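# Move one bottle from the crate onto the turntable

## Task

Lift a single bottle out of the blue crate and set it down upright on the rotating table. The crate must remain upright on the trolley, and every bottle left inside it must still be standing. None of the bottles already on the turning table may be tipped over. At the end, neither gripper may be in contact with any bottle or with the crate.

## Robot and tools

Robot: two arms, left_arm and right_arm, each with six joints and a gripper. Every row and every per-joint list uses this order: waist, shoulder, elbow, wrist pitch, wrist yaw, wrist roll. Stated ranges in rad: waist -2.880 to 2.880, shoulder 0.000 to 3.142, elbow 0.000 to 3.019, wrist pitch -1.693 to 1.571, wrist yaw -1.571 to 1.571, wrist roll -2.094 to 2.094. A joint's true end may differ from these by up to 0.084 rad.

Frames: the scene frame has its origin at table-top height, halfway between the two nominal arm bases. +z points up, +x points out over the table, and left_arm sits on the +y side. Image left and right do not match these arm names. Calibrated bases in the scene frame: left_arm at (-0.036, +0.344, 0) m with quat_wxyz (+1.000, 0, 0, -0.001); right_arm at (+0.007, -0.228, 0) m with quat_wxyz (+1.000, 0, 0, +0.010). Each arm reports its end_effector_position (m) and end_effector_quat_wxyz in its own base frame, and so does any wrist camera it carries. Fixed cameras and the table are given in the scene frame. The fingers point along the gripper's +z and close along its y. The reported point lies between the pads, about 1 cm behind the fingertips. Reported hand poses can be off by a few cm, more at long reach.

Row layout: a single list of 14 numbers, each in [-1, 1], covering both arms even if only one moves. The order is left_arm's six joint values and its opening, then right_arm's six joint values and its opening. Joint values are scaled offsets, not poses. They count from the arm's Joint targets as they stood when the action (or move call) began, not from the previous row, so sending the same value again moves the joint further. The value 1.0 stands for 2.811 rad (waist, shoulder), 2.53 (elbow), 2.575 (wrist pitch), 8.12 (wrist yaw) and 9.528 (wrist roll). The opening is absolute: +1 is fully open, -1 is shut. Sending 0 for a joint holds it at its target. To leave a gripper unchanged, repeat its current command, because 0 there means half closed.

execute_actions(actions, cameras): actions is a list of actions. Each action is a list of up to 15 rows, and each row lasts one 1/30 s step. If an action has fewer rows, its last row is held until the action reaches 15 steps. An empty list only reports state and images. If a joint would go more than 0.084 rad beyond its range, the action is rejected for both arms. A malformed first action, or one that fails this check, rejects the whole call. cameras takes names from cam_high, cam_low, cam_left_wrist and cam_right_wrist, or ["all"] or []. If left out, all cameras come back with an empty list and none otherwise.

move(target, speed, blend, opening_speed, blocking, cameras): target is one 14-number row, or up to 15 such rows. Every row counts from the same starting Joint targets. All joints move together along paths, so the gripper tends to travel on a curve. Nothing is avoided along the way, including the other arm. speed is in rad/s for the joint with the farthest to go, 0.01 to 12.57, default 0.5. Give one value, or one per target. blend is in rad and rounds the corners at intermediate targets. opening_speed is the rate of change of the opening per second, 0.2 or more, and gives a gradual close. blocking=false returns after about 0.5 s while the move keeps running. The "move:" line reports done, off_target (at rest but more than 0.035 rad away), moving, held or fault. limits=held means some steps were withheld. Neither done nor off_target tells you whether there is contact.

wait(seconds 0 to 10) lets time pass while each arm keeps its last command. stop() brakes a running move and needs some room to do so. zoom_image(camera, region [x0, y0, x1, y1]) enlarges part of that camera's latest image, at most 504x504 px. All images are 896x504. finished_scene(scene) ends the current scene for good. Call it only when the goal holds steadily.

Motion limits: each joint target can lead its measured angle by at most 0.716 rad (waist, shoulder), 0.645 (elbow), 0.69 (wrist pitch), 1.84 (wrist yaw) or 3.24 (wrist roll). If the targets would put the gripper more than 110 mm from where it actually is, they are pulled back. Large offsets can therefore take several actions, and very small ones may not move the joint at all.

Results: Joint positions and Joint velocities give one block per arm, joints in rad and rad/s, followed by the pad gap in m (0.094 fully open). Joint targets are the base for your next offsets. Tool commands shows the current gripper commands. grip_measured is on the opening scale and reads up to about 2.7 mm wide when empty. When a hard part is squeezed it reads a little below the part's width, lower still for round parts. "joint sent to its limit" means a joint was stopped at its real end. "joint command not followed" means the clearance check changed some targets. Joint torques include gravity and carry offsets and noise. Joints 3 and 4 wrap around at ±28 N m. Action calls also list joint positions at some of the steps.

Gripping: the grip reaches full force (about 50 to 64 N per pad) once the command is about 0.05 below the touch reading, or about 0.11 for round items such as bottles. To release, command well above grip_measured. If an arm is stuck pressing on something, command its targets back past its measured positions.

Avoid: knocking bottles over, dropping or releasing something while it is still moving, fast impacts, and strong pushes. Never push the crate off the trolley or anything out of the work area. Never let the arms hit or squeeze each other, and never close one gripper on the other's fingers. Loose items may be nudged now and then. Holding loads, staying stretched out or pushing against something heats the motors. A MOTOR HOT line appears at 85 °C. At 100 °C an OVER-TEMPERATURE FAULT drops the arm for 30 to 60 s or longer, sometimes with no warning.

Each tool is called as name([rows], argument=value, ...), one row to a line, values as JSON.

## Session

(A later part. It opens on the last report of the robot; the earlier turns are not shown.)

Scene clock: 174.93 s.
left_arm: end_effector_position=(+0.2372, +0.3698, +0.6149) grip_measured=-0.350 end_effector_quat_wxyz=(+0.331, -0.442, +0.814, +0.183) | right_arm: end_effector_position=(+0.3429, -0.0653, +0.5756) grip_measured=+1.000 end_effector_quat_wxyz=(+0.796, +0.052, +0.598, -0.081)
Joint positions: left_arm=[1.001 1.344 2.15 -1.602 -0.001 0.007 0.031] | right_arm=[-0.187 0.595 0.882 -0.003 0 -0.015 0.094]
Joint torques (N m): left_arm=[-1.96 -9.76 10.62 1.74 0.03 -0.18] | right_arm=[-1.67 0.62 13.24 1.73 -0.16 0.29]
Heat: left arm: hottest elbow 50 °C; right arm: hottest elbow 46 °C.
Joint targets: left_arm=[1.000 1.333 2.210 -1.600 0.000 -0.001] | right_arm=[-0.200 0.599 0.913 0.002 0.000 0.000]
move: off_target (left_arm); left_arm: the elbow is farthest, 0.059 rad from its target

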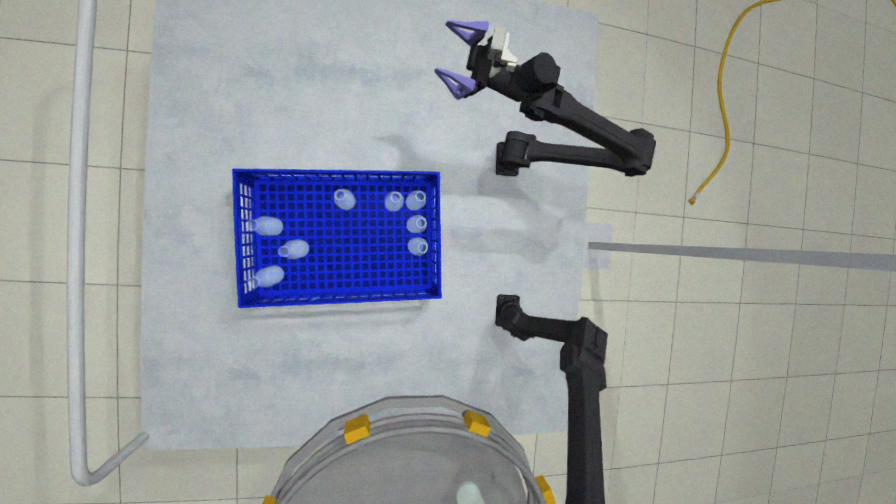

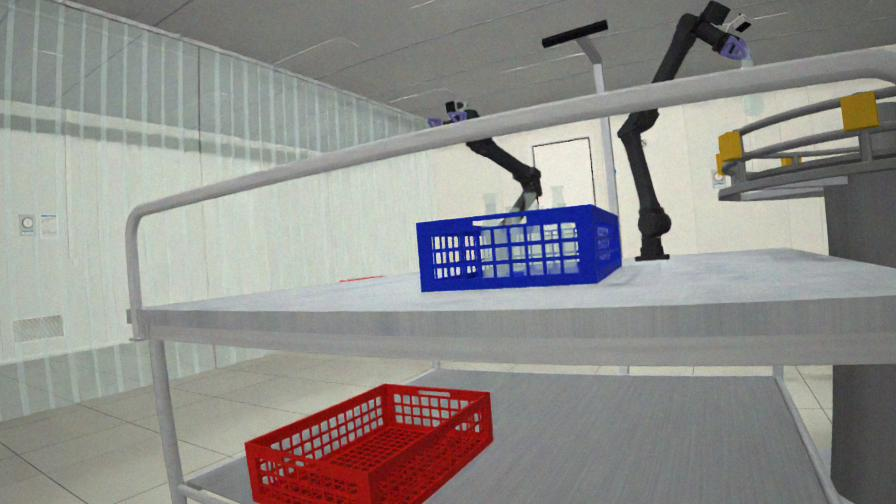

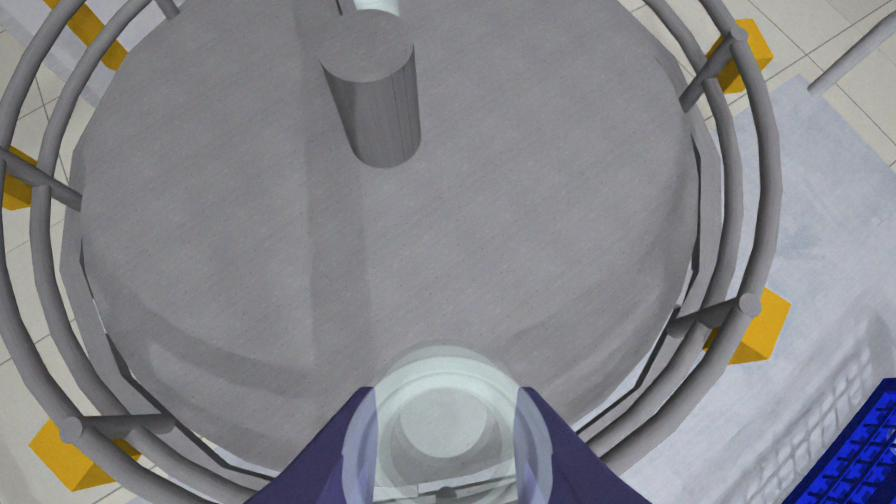

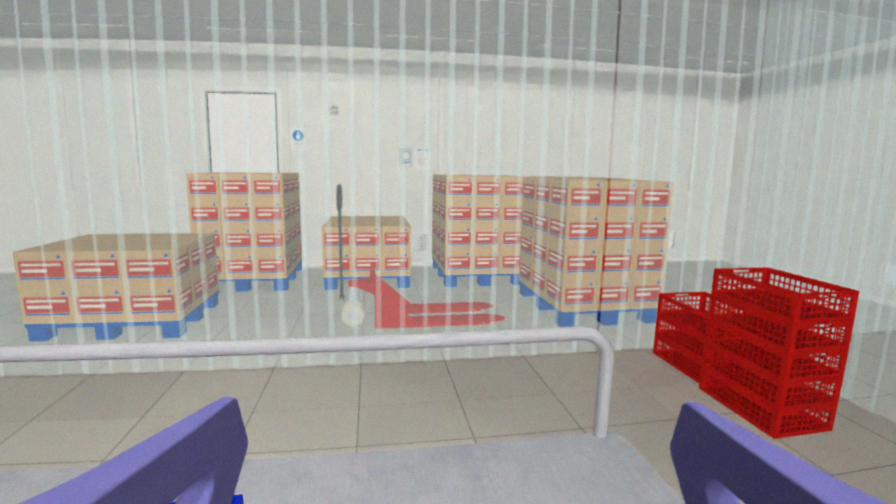

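move(target=[0,0.0085,-0.1186,0.1216,0,0,-0.7,0,0,0,0,0,0,1], speed=0.4, cameras=["cam_left_wrist","cam_low","cam_high"])

zoom_image(camera="cam_low", region=[646, 0, 896, 250])

Scene clock: 198.80 s.
left_arm: end_effector_position=(+0.2807, +0.4375, +0.5251) grip_measured=-0.350 end_effector_quat_wxyz=(+0.328, -0.442, +0.815, +0.181) | right_arm: end_effector_position=(+0.3429, -0.0653, +0.5756) grip_measured=+1.000 end_effector_quat_wxyz=(+0.796, +0.052, +0.598, -0.081)
Joint positions: left_arm=[1.001 1.378 1.888 -1.313 -0.001 0.007 0.031] | right_arm=[-0.187 0.595 0.882 -0.003 0 -0.015 0.094]
Joint torques (N m): left_arm=[-1.96 -12.51 9.61 2.78 0.03 -0.17] | right_arm=[-1.61 0.62 13.26 1.73 -0.16 0.29]
Motor temperatures (°C): left_arm=[37 32 52 24 28 26 30] | right_arm=[31 29 47 34 25 30 27]
Heat: left arm: hottest elbow 52 °C; right arm: hottest elbow 47 °C.
Joint targets: left_arm=[1.000 1.357 1.910 -1.287 0.000 -0.001] | right_arm=[-0.200 0.599 0.913 0.002 0.000 0.000]
move: done
Images, in order (width x height): cam_high 896x504, cam_low 896x504, cam_left_wrist 896x504.

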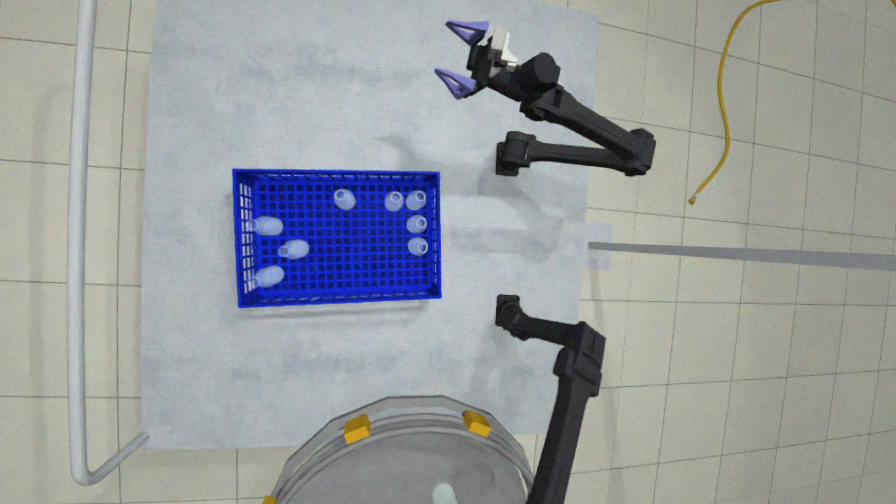

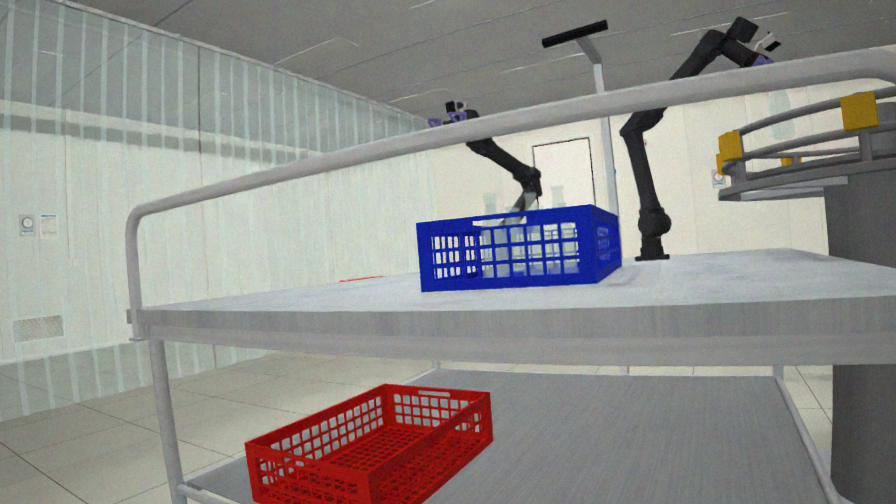

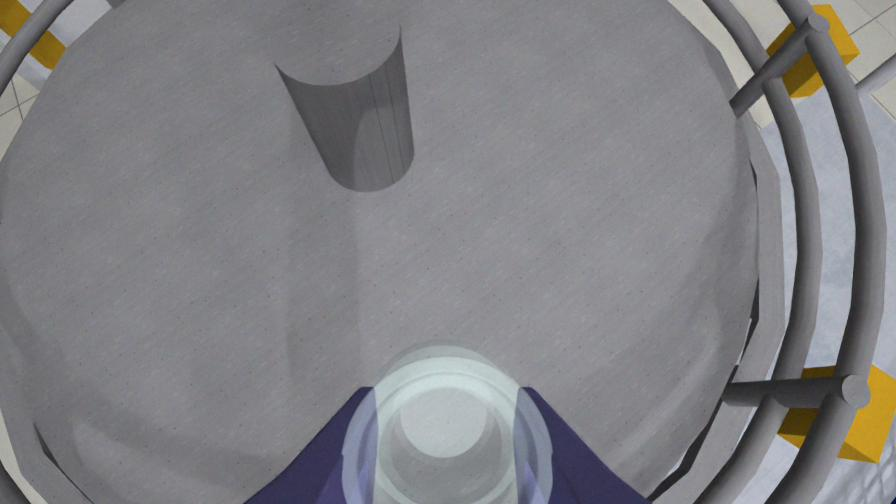

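Scaled by 2.016 from the camera's 896x504 image, which has a finer 1280x720 frame.

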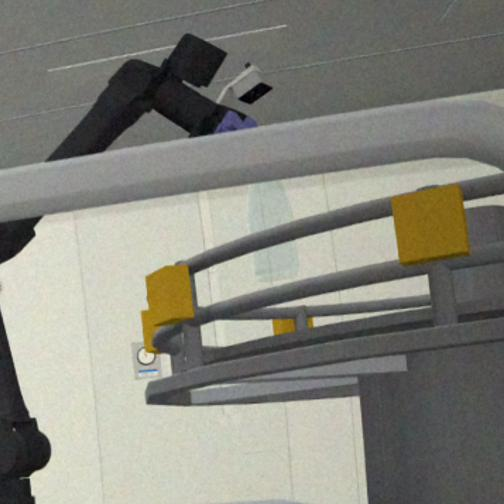

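move(target=[0,-0.0274,-0.1186,0.0823,0,0,-0.7,0,0,0,0,0,0,1], speed=0.4, cameras=["cam_left_wrist","cam_low"])

zoom_image(camera="cam_low", region=[696, 50, 896, 220])

Scene clock: 209.47 s.
left_arm: end_effector_position=(+0.2832, +0.4415, +0.4399) grip_measured=-0.350 end_effector_quat_wxyz=(+0.321, -0.444, +0.818, +0.178) | right_arm: end_effector_position=(+0.3429, -0.0653, +0.5756) grip_measured=+1.000 end_effector_quat_wxyz=(+0.796, +0.052, +0.598, -0.081)
Joint positions: left_arm=[1.001 1.31 1.591 -1.101 -0.001 0.007 0.031] | right_arm=[-0.187 0.595 0.882 -0.003 0 -0.015 0.094]
Joint torques (N m): left_arm=[-1.96 -12.69 9.84 2.65 0.03 -0.15] | right_arm=[-1.67 0.56 13.24 1.73 -0.16 0.29]
Heat: left arm: hottest elbow 52 °C; right arm: hottest elbow 47 °C.
Joint targets: left_arm=[1.000 1.280 1.610 -1.075 0.000 -0.001] | right_arm=[-0.200 0.599 0.913 0.002 0.000 0.000]
move: done
Images, in order (width x height): cam_low 896x504, cam_left_wrist 896x504.

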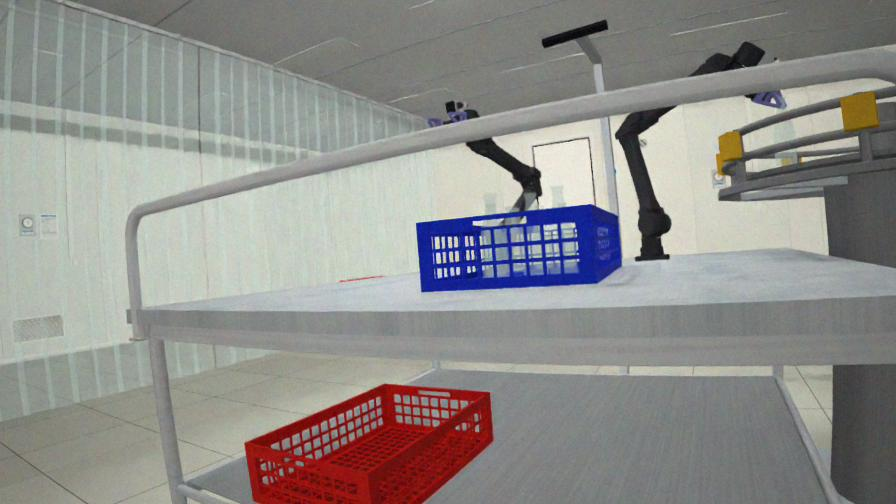

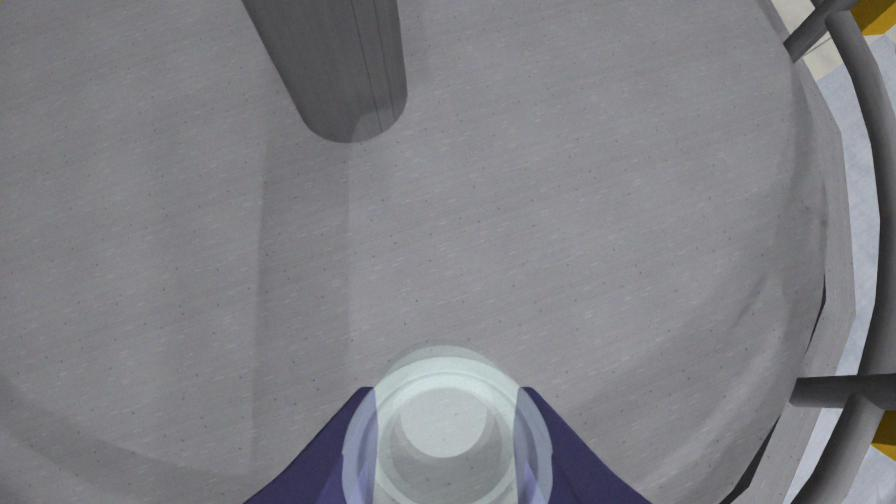

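Scaled by 2.520 from the camera's 896x504 image, which has a finer 1280x720 frame.

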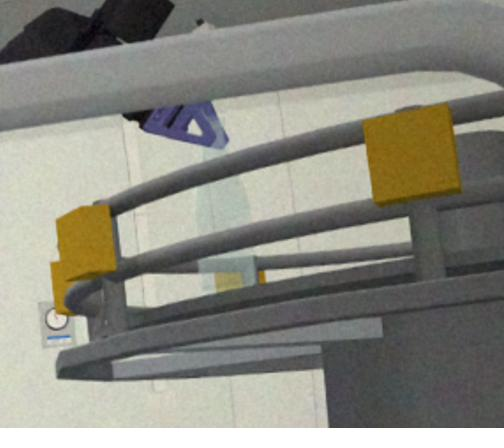

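move(target=[0,-0.0121,-0.0324,0.028,0,0,-0.7,0,0,0,0,0,0,1], speed=0.1, cameras=["cam_left_wrist","cam_low"])

zoom_image(camera="cam_low", region=[696, 50, 896, 220])

Scene clock: 218.53 s.
left_arm: end_effector_position=(+0.2812, +0.4383, +0.4246) grip_measured=-0.350 end_effector_quat_wxyz=(+0.330, -0.442, +0.814, +0.183) | right_arm: end_effector_position=(+0.3429, -0.0653, +0.5756) grip_measured=+1.000 end_effector_quat_wxyz=(+0.796, +0.052, +0.598, -0.081)
Joint positions: left_arm=[1.001 1.277 1.51 -1.03 -0.001 0.007 0.031] | right_arm=[-0.187 0.595 0.882 -0.003 0 -0.015 0.094]
Joint torques (N m): left_arm=[-1.85 -12.34 10.1 2.7 0.02 -0.22] | right_arm=[-1.67 0.67 13.24 1.73 -0.16 0.29]
Heat: left arm: hottest elbow 52 °C; right arm: hottest elbow 47 °C.
Joint targets: left_arm=[1.000 1.246 1.528 -1.003 0.000 -0.001] | right_arm=[-0.200 0.599 0.913 0.002 0.000 0.000]
move: done
Images, in order (width x height): cam_low 896x504, cam_left_wrist 896x504.

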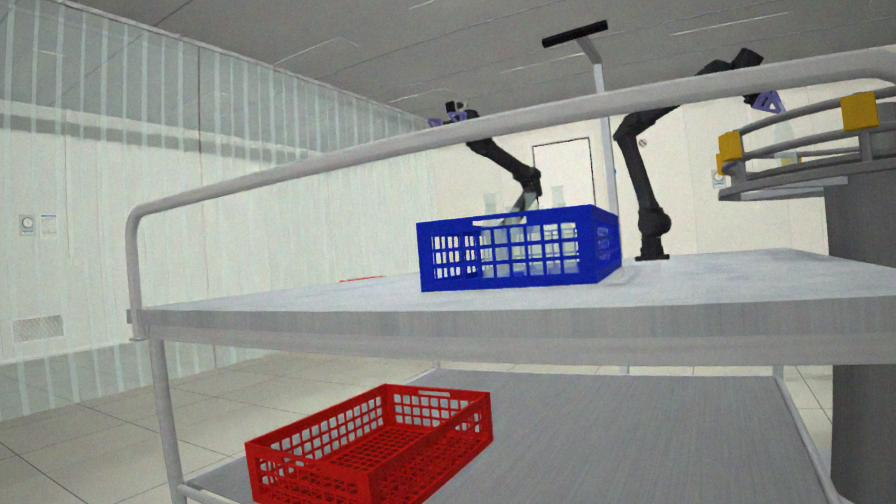

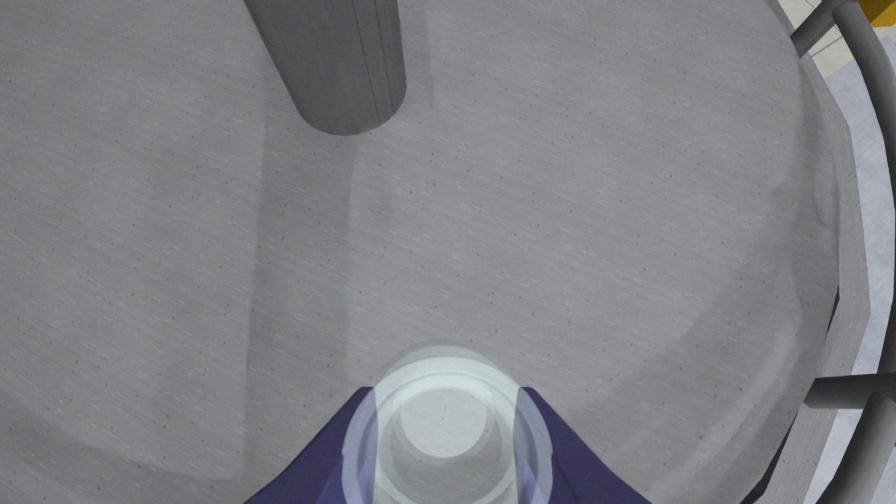

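Scaled by 2.520 from the camera's 896x504 image, which has a finer 1280x720 frame.

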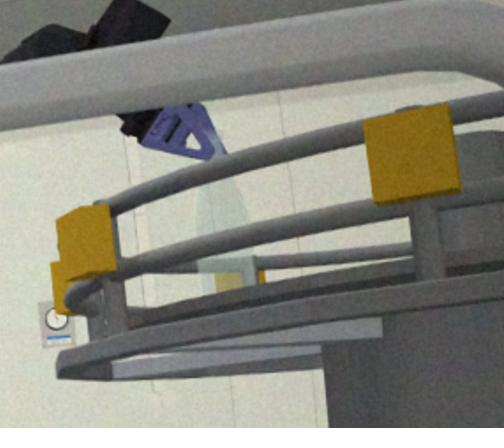

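move(target=[0,-0.0024,-0.013,0.0102,0,0,-0.7,0,0,0,0,0,0,1], speed=0.08)

move(target=[0,-0.0024,-0.013,0.0102,0,0,-0.7,0,0,0,0,0,0,1], speed=0.08, cameras=["cam_left_wrist","cam_low"])

zoom_image(camera="cam_low", region=[696, 50, 896, 220])

Scene clock: 224.17 s.
left_arm: end_effector_position=(+0.2811, +0.4381, +0.4139) grip_measured=-0.350 end_effector_quat_wxyz=(+0.330, -0.442, +0.814, +0.182) | right_arm: end_effector_position=(+0.3429, -0.0653, +0.5756) grip_measured=+1.000 end_effector_quat_wxyz=(+0.796, +0.052, +0.598, -0.081)
Joint positions: left_arm=[1.001 1.271 1.476 -1.003 -0.001 0.007 0.031] | right_arm=[-0.187 0.595 0.882 -0.003 0 -0.015 0.094]
Joint velocities: left_arm=[within noise] | right_arm=[0.015 0.005 0.007 -0.007 -0.168 -0.022 0]
Joint torques (N m): left_arm=[-2.14 -12.4 10.02 2.73 0.06 -0.18] | right_arm=[-1.73 0.62 13.26 1.72 -0.16 0.29]
Heat: left arm: hottest elbow 51 °C; right arm: hottest elbow 47 °C.
Joint targets: left_arm=[1.000 1.240 1.495 -0.976 0.000 -0.001] | right_arm=[-0.200 0.599 0.913 0.002 0.000 0.000]
move: done

Scene clock: 225.03 s.
left_arm: end_effector_position=(+0.2806, +0.4370, +0.4084) grip_measured=-0.350 end_effector_quat_wxyz=(+0.334, -0.441, +0.812, +0.184) | right_arm: end_effector_position=(+0.3429, -0.0653, +0.5756) grip_measured=+1.000 end_effector_quat_wxyz=(+0.796, +0.052, +0.598, -0.081)
Joint positions: left_arm=[1.001 1.26 1.447 -0.975 0 0.006 0.031] | right_arm=[-0.187 0.595 0.882 -0.003 0 -0.015 0.094]
Joint torques (N m): left_arm=[-1.61 -12.4 9.78 2.59 -0.04 -0.17] | right_arm=[-1.67 0.62 13.24 1.73 -0.16 0.29]
Heat: left arm: hottest elbow 51 °C; right arm: hottest elbow 47 °C.
Joint targets: left_arm=[1.000 1.233 1.462 -0.950 0.000 -0.001] | right_arm=[-0.200 0.599 0.913 0.002 0.000 0.000]
move: done
Images, in order (width x height): cam_low 896x504, cam_left_wrist 896x504.

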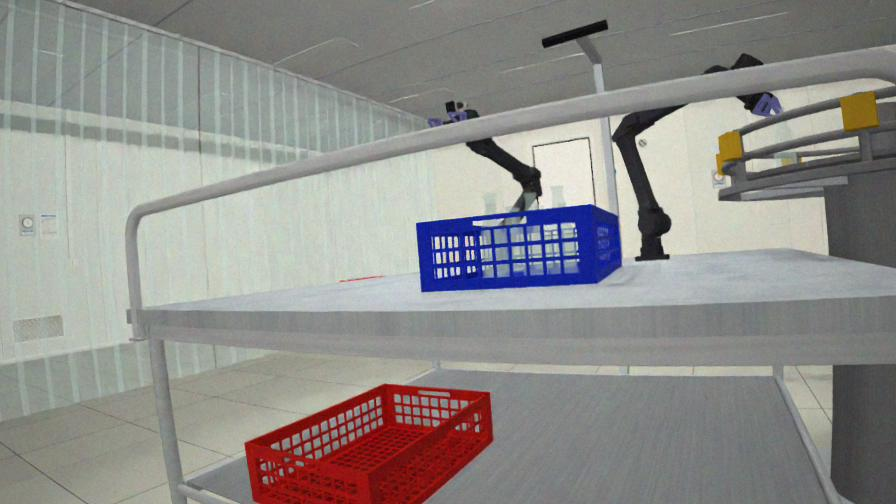

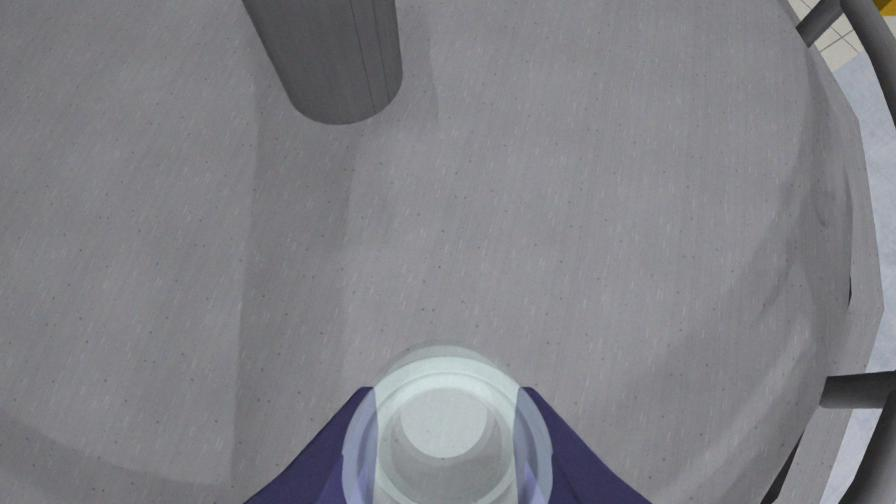

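Scaled by 2.520 from the camera's 896x504 image, which has a finer 1280x720 frame.

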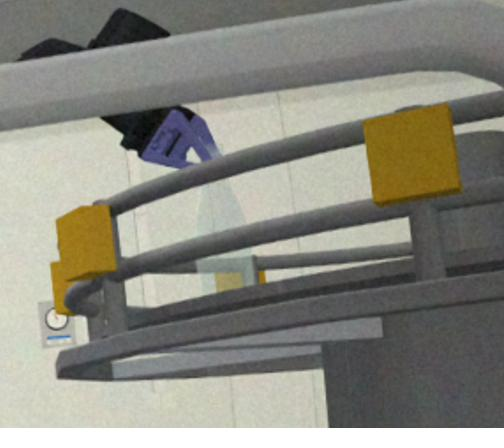

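move(target=[0,-0.0024,-0.013,0.0102,0,0,-0.7,0,0,0,0,0,0,1], speed=0.08, cameras=["cam_left_wrist"])

Scene clock: 231.53 s.
left_arm: end_effector_position=(+0.2804, +0.4358, +0.4086) grip_measured=-0.350 end_effector_quat_wxyz=(+0.345, -0.441, +0.807, +0.187) | right_arm: end_effector_position=(+0.3429, -0.0653, +0.5756) grip_measured=+1.000 end_effector_quat_wxyz=(+0.796, +0.052, +0.598, -0.081)
Joint positions: left_arm=[1.001 1.244 1.422 -0.942 0.003 0 0.031] | right_arm=[-0.187 0.595 0.882 -0.003 0 -0.015 0.094]
Joint torques (N m): left_arm=[-1.44 -11.52 9.18 2.43 -0.12 -0.13] | right_arm=[-1.67 0.62 13.24 1.74 -0.16 0.29]
Heat: left arm: hottest elbow 50 °C; right arm: hottest elbow 47 °C.
Joint targets: left_arm=[1.000 1.226 1.429 -0.924 0.000 0.000] | right_arm=[-0.200 0.599 0.913 0.002 0.000 0.000]
move: done
Images, in order (width x height): cam_left_wrist 896x504.

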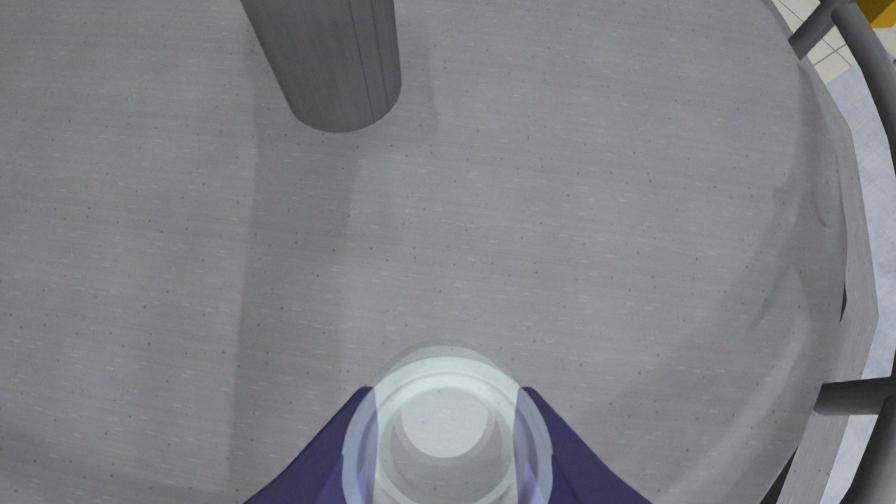

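move(target=[0,0.0014,0.0063,-0.0179,0,0,-0.7,0,0,0,0,0,0,1], speed=0.1)

move(target=[0,0,0,0,0,0,0.7,0,0,0,0,0,0,1], opening_speed=1.5)

move(target=[0,-0.0125,0.1285,-0.1398,0,0,0.7,0,0,0,0,0,0,1], speed=0.4, cameras=["cam_left_wrist","cam_low","cam_high"])

Scene clock: 242.47 s.
left_arm: end_effector_position=(+0.2795, +0.4316, +0.4081) grip_measured=-0.350 end_effector_quat_wxyz=(+0.342, -0.443, +0.809, +0.182) | right_arm: end_effector_position=(+0.3429, -0.0653, +0.5756) grip_measured=+1.000 end_effector_quat_wxyz=(+0.796, +0.052, +0.598, -0.081)
Joint positions: left_arm=[0.999 1.239 1.422 -0.958 0.007 -0.005 0.031] | right_arm=[-0.187 0.595 0.882 -0.003 0 -0.015 0.094]
Joint torques (N m): left_arm=[-2.2 -10.4 10.41 1.18 -0.31 -0.06] | right_arm=[-1.67 0.62 13.24 1.73 -0.16 0.29]
Heat: left arm: hottest elbow 51 °C; right arm: hottest elbow 48 °C.
Joint targets: left_arm=[1.000 1.230 1.445 -0.970 0.000 0.000] | right_arm=[-0.200 0.599 0.913 0.002 0.000 0.000]
move: done

Scene clock: 243.83 s.
left_arm: end_effector_position=(+0.2786, +0.4310, +0.4074) grip_measured=+0.698 end_effector_quat_wxyz=(+0.340, -0.444, +0.809, +0.182) | right_arm: end_effector_position=(+0.3429, -0.0653, +0.5756) grip_measured=+1.000 end_effector_quat_wxyz=(+0.796, +0.052, +0.598, -0.081)
Joint positions: left_arm=[0.999 1.239 1.422 -0.962 0.004 -0.006 0.08] | right_arm=[-0.187 0.595 0.882 -0.003 0 -0.015 0.094]
Joint torques (N m): left_arm=[-1.44 -10.52 10.37 1.25 -0.2 -0.1] | right_arm=[-1.67 0.62 13.24 1.73 -0.16 0.29]
Heat: left arm: hottest elbow 51 °C; right arm: hottest elbow 48 °C.
Joint targets: left_arm=[1.000 1.230 1.445 -0.970 0.000 -0.001] | right_arm=[-0.200 0.599 0.913 0.002 0.000 0.000]
move: done

Scene clock: 245.40 s.
left_arm: end_effector_position=(+0.2437, +0.3771, +0.5226) grip_measured=+0.698 end_effector_quat_wxyz=(+0.331, -0.446, +0.812, +0.178) | right_arm: end_effector_position=(+0.3429, -0.0653, +0.5756) grip_measured=+1.000 end_effector_quat_wxyz=(+0.796, +0.052, +0.598, -0.081)
Joint positions: left_arm=[0.999 1.197 1.721 -1.323 0.003 -0.006 0.08] | right_arm=[-0.187 0.595 0.882 -0.003 0 -0.015 0.094]
Joint torques (N m): left_arm=[-1.79 -7.77 11.49 1.17 -0.15 -0.06] | right_arm=[-1.73 0.56 13.24 1.73 -0.16 0.29]
Heat: left arm: hottest elbow 51 °C; right arm: hottest elbow 48 °C.
Joint targets: left_arm=[1.000 1.195 1.770 -1.330 0.000 -0.001] | right_arm=[-0.200 0.599 0.913 0.002 0.000 0.000]
move: off_target (left_arm); left_arm: the elbow is farthest, 0.049 rad from its target
Images, in order (width x height): cam_high 896x504, cam_low 896x504, cam_left_wrist 896x504.

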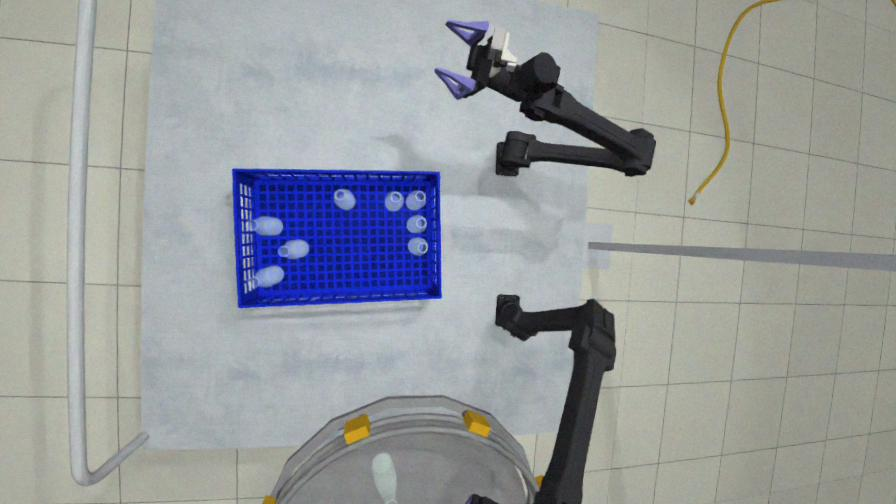

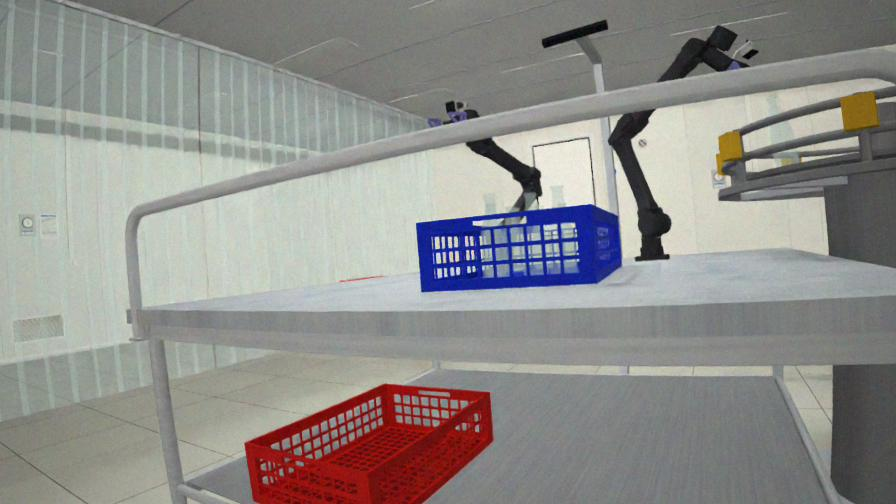

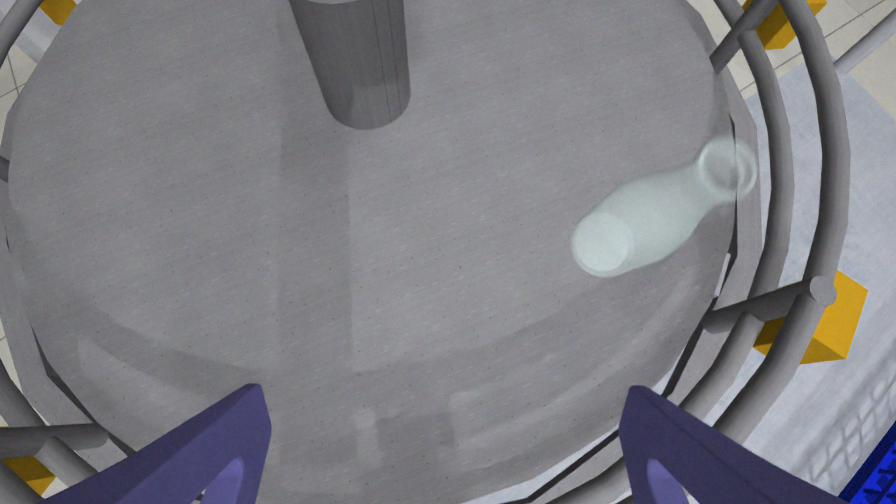

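move(target=[0,-0.11,0.1,0,0,0,0.7,0,0,0,0,0,0,1], speed=0.6, cameras=["cam_left_wrist","cam_low","cam_high"])

Scene clock: 250.73 s.
left_arm: end_effector_position=(+0.1309, +0.2017, +0.7638) grip_measured=+0.698 end_effector_quat_wxyz=(+0.558, -0.372, +0.678, +0.301) | right_arm: end_effector_position=(+0.3429, -0.0653, +0.5756) grip_measured=+1.000 end_effector_quat_wxyz=(+0.796, +0.052, +0.598, -0.081)
Joint positions: left_arm=[0.999 0.888 2.015 -1.325 0.003 -0.006 0.08] | right_arm=[-0.187 0.595 0.882 -0.003 0 -0.015 0.094]
Joint torques (N m): left_arm=[-1.85 0.85 5.33 1.65 -0.15 -0.08] | right_arm=[-1.67 0.62 13.26 1.72 -0.16 0.29]
Heat: left arm: hottest elbow 51 °C; right arm: hottest elbow 48 °C.
Joint targets: left_arm=[1.000 0.885 2.023 -1.330 0.000 -0.001] | right_arm=[-0.200 0.599 0.913 0.002 0.000 0.000]
move: done
Images, in order (width x height): cam_high 896x504, cam_low 896x504, cam_left_wrist 896x504.

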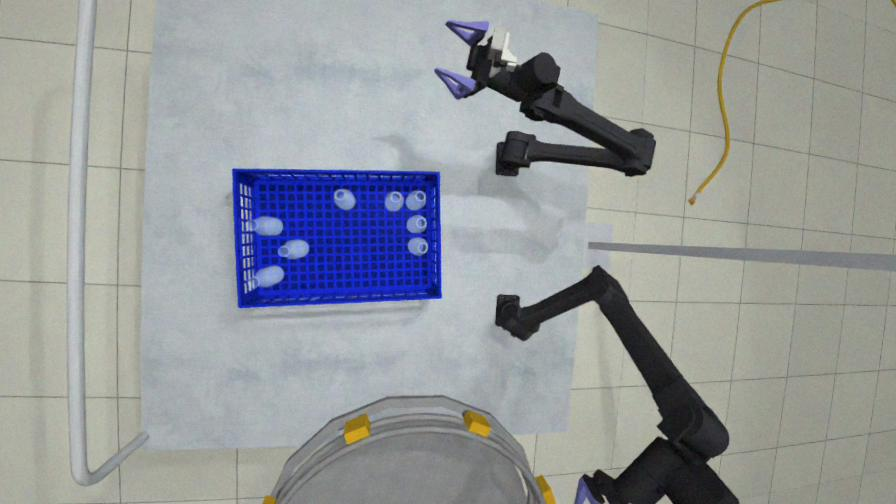

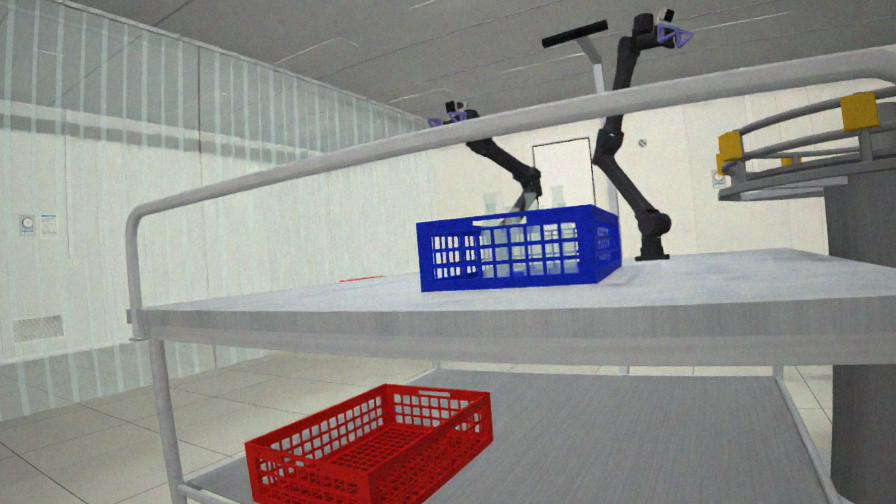

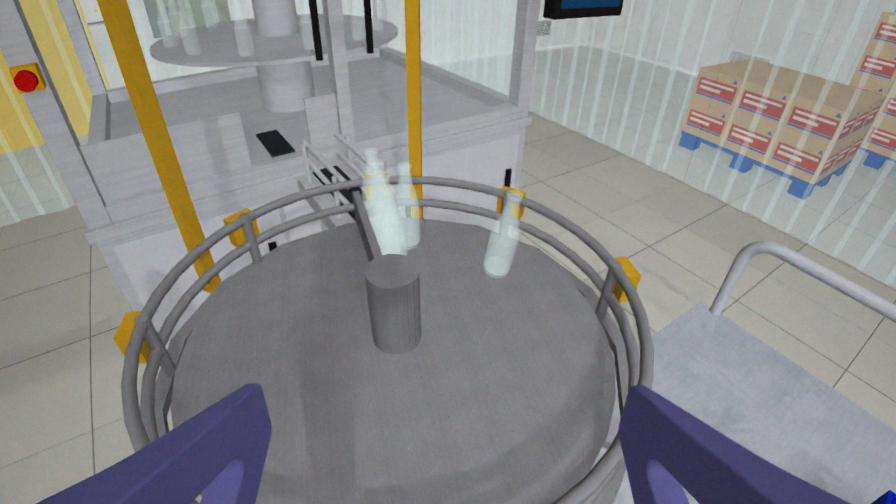

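wait(seconds=3, cameras=["cam_left_wrist"])

Scene clock: 255.53 s.
left_arm: end_effector_position=(+0.1309, +0.2017, +0.7638) grip_measured=+0.698 end_effector_quat_wxyz=(+0.558, -0.372, +0.678, +0.301) | right_arm: end_effector_position=(+0.3429, -0.0653, +0.5756) grip_measured=+1.000 end_effector_quat_wxyz=(+0.796, +0.052, +0.598, -0.081)
Joint positions: left_arm=[0.999 0.888 2.015 -1.325 0.003 -0.006 0.08] | right_arm=[-0.187 0.595 0.882 -0.003 0 -0.015 0.094]
Joint torques (N m): left_arm=[-1.85 0.73 5.22 1.7 -0.15 -0.07] | right_arm=[-1.67 0.56 13.26 1.73 -0.16 0.29]
Heat: left arm: hottest elbow 50 °C; right arm: hottest elbow 48 °C.
Joint targets: left_arm=[1.000 0.885 2.023 -1.330 0.000 -0.001] | right_arm=[-0.200 0.599 0.913 0.002 0.000 0.000]
Tool commands: left_gripper/opening=+0.7 right_gripper/opening=+1.0
wait: 3.00 s; at rest from the start
Images, in order (width x height): cam_left_wrist 896x504.

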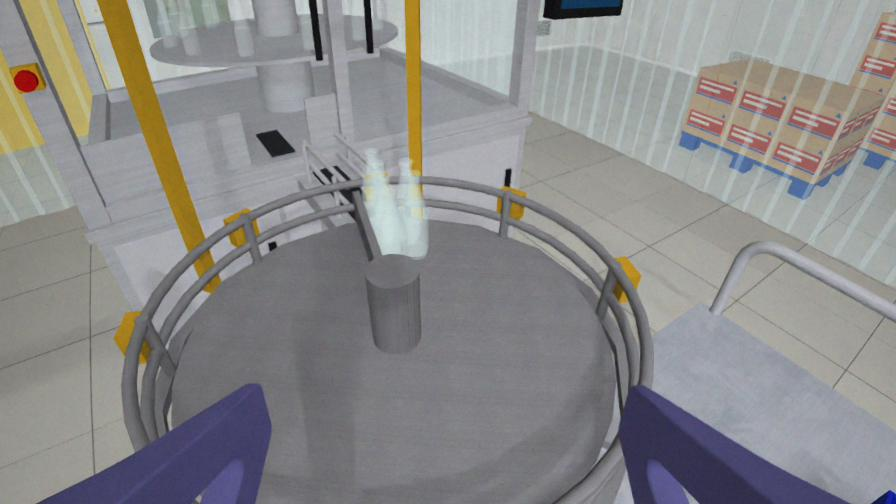

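Joined the queue, all standing.

finished_scene(scene=1)

The scene is finished: the task was done.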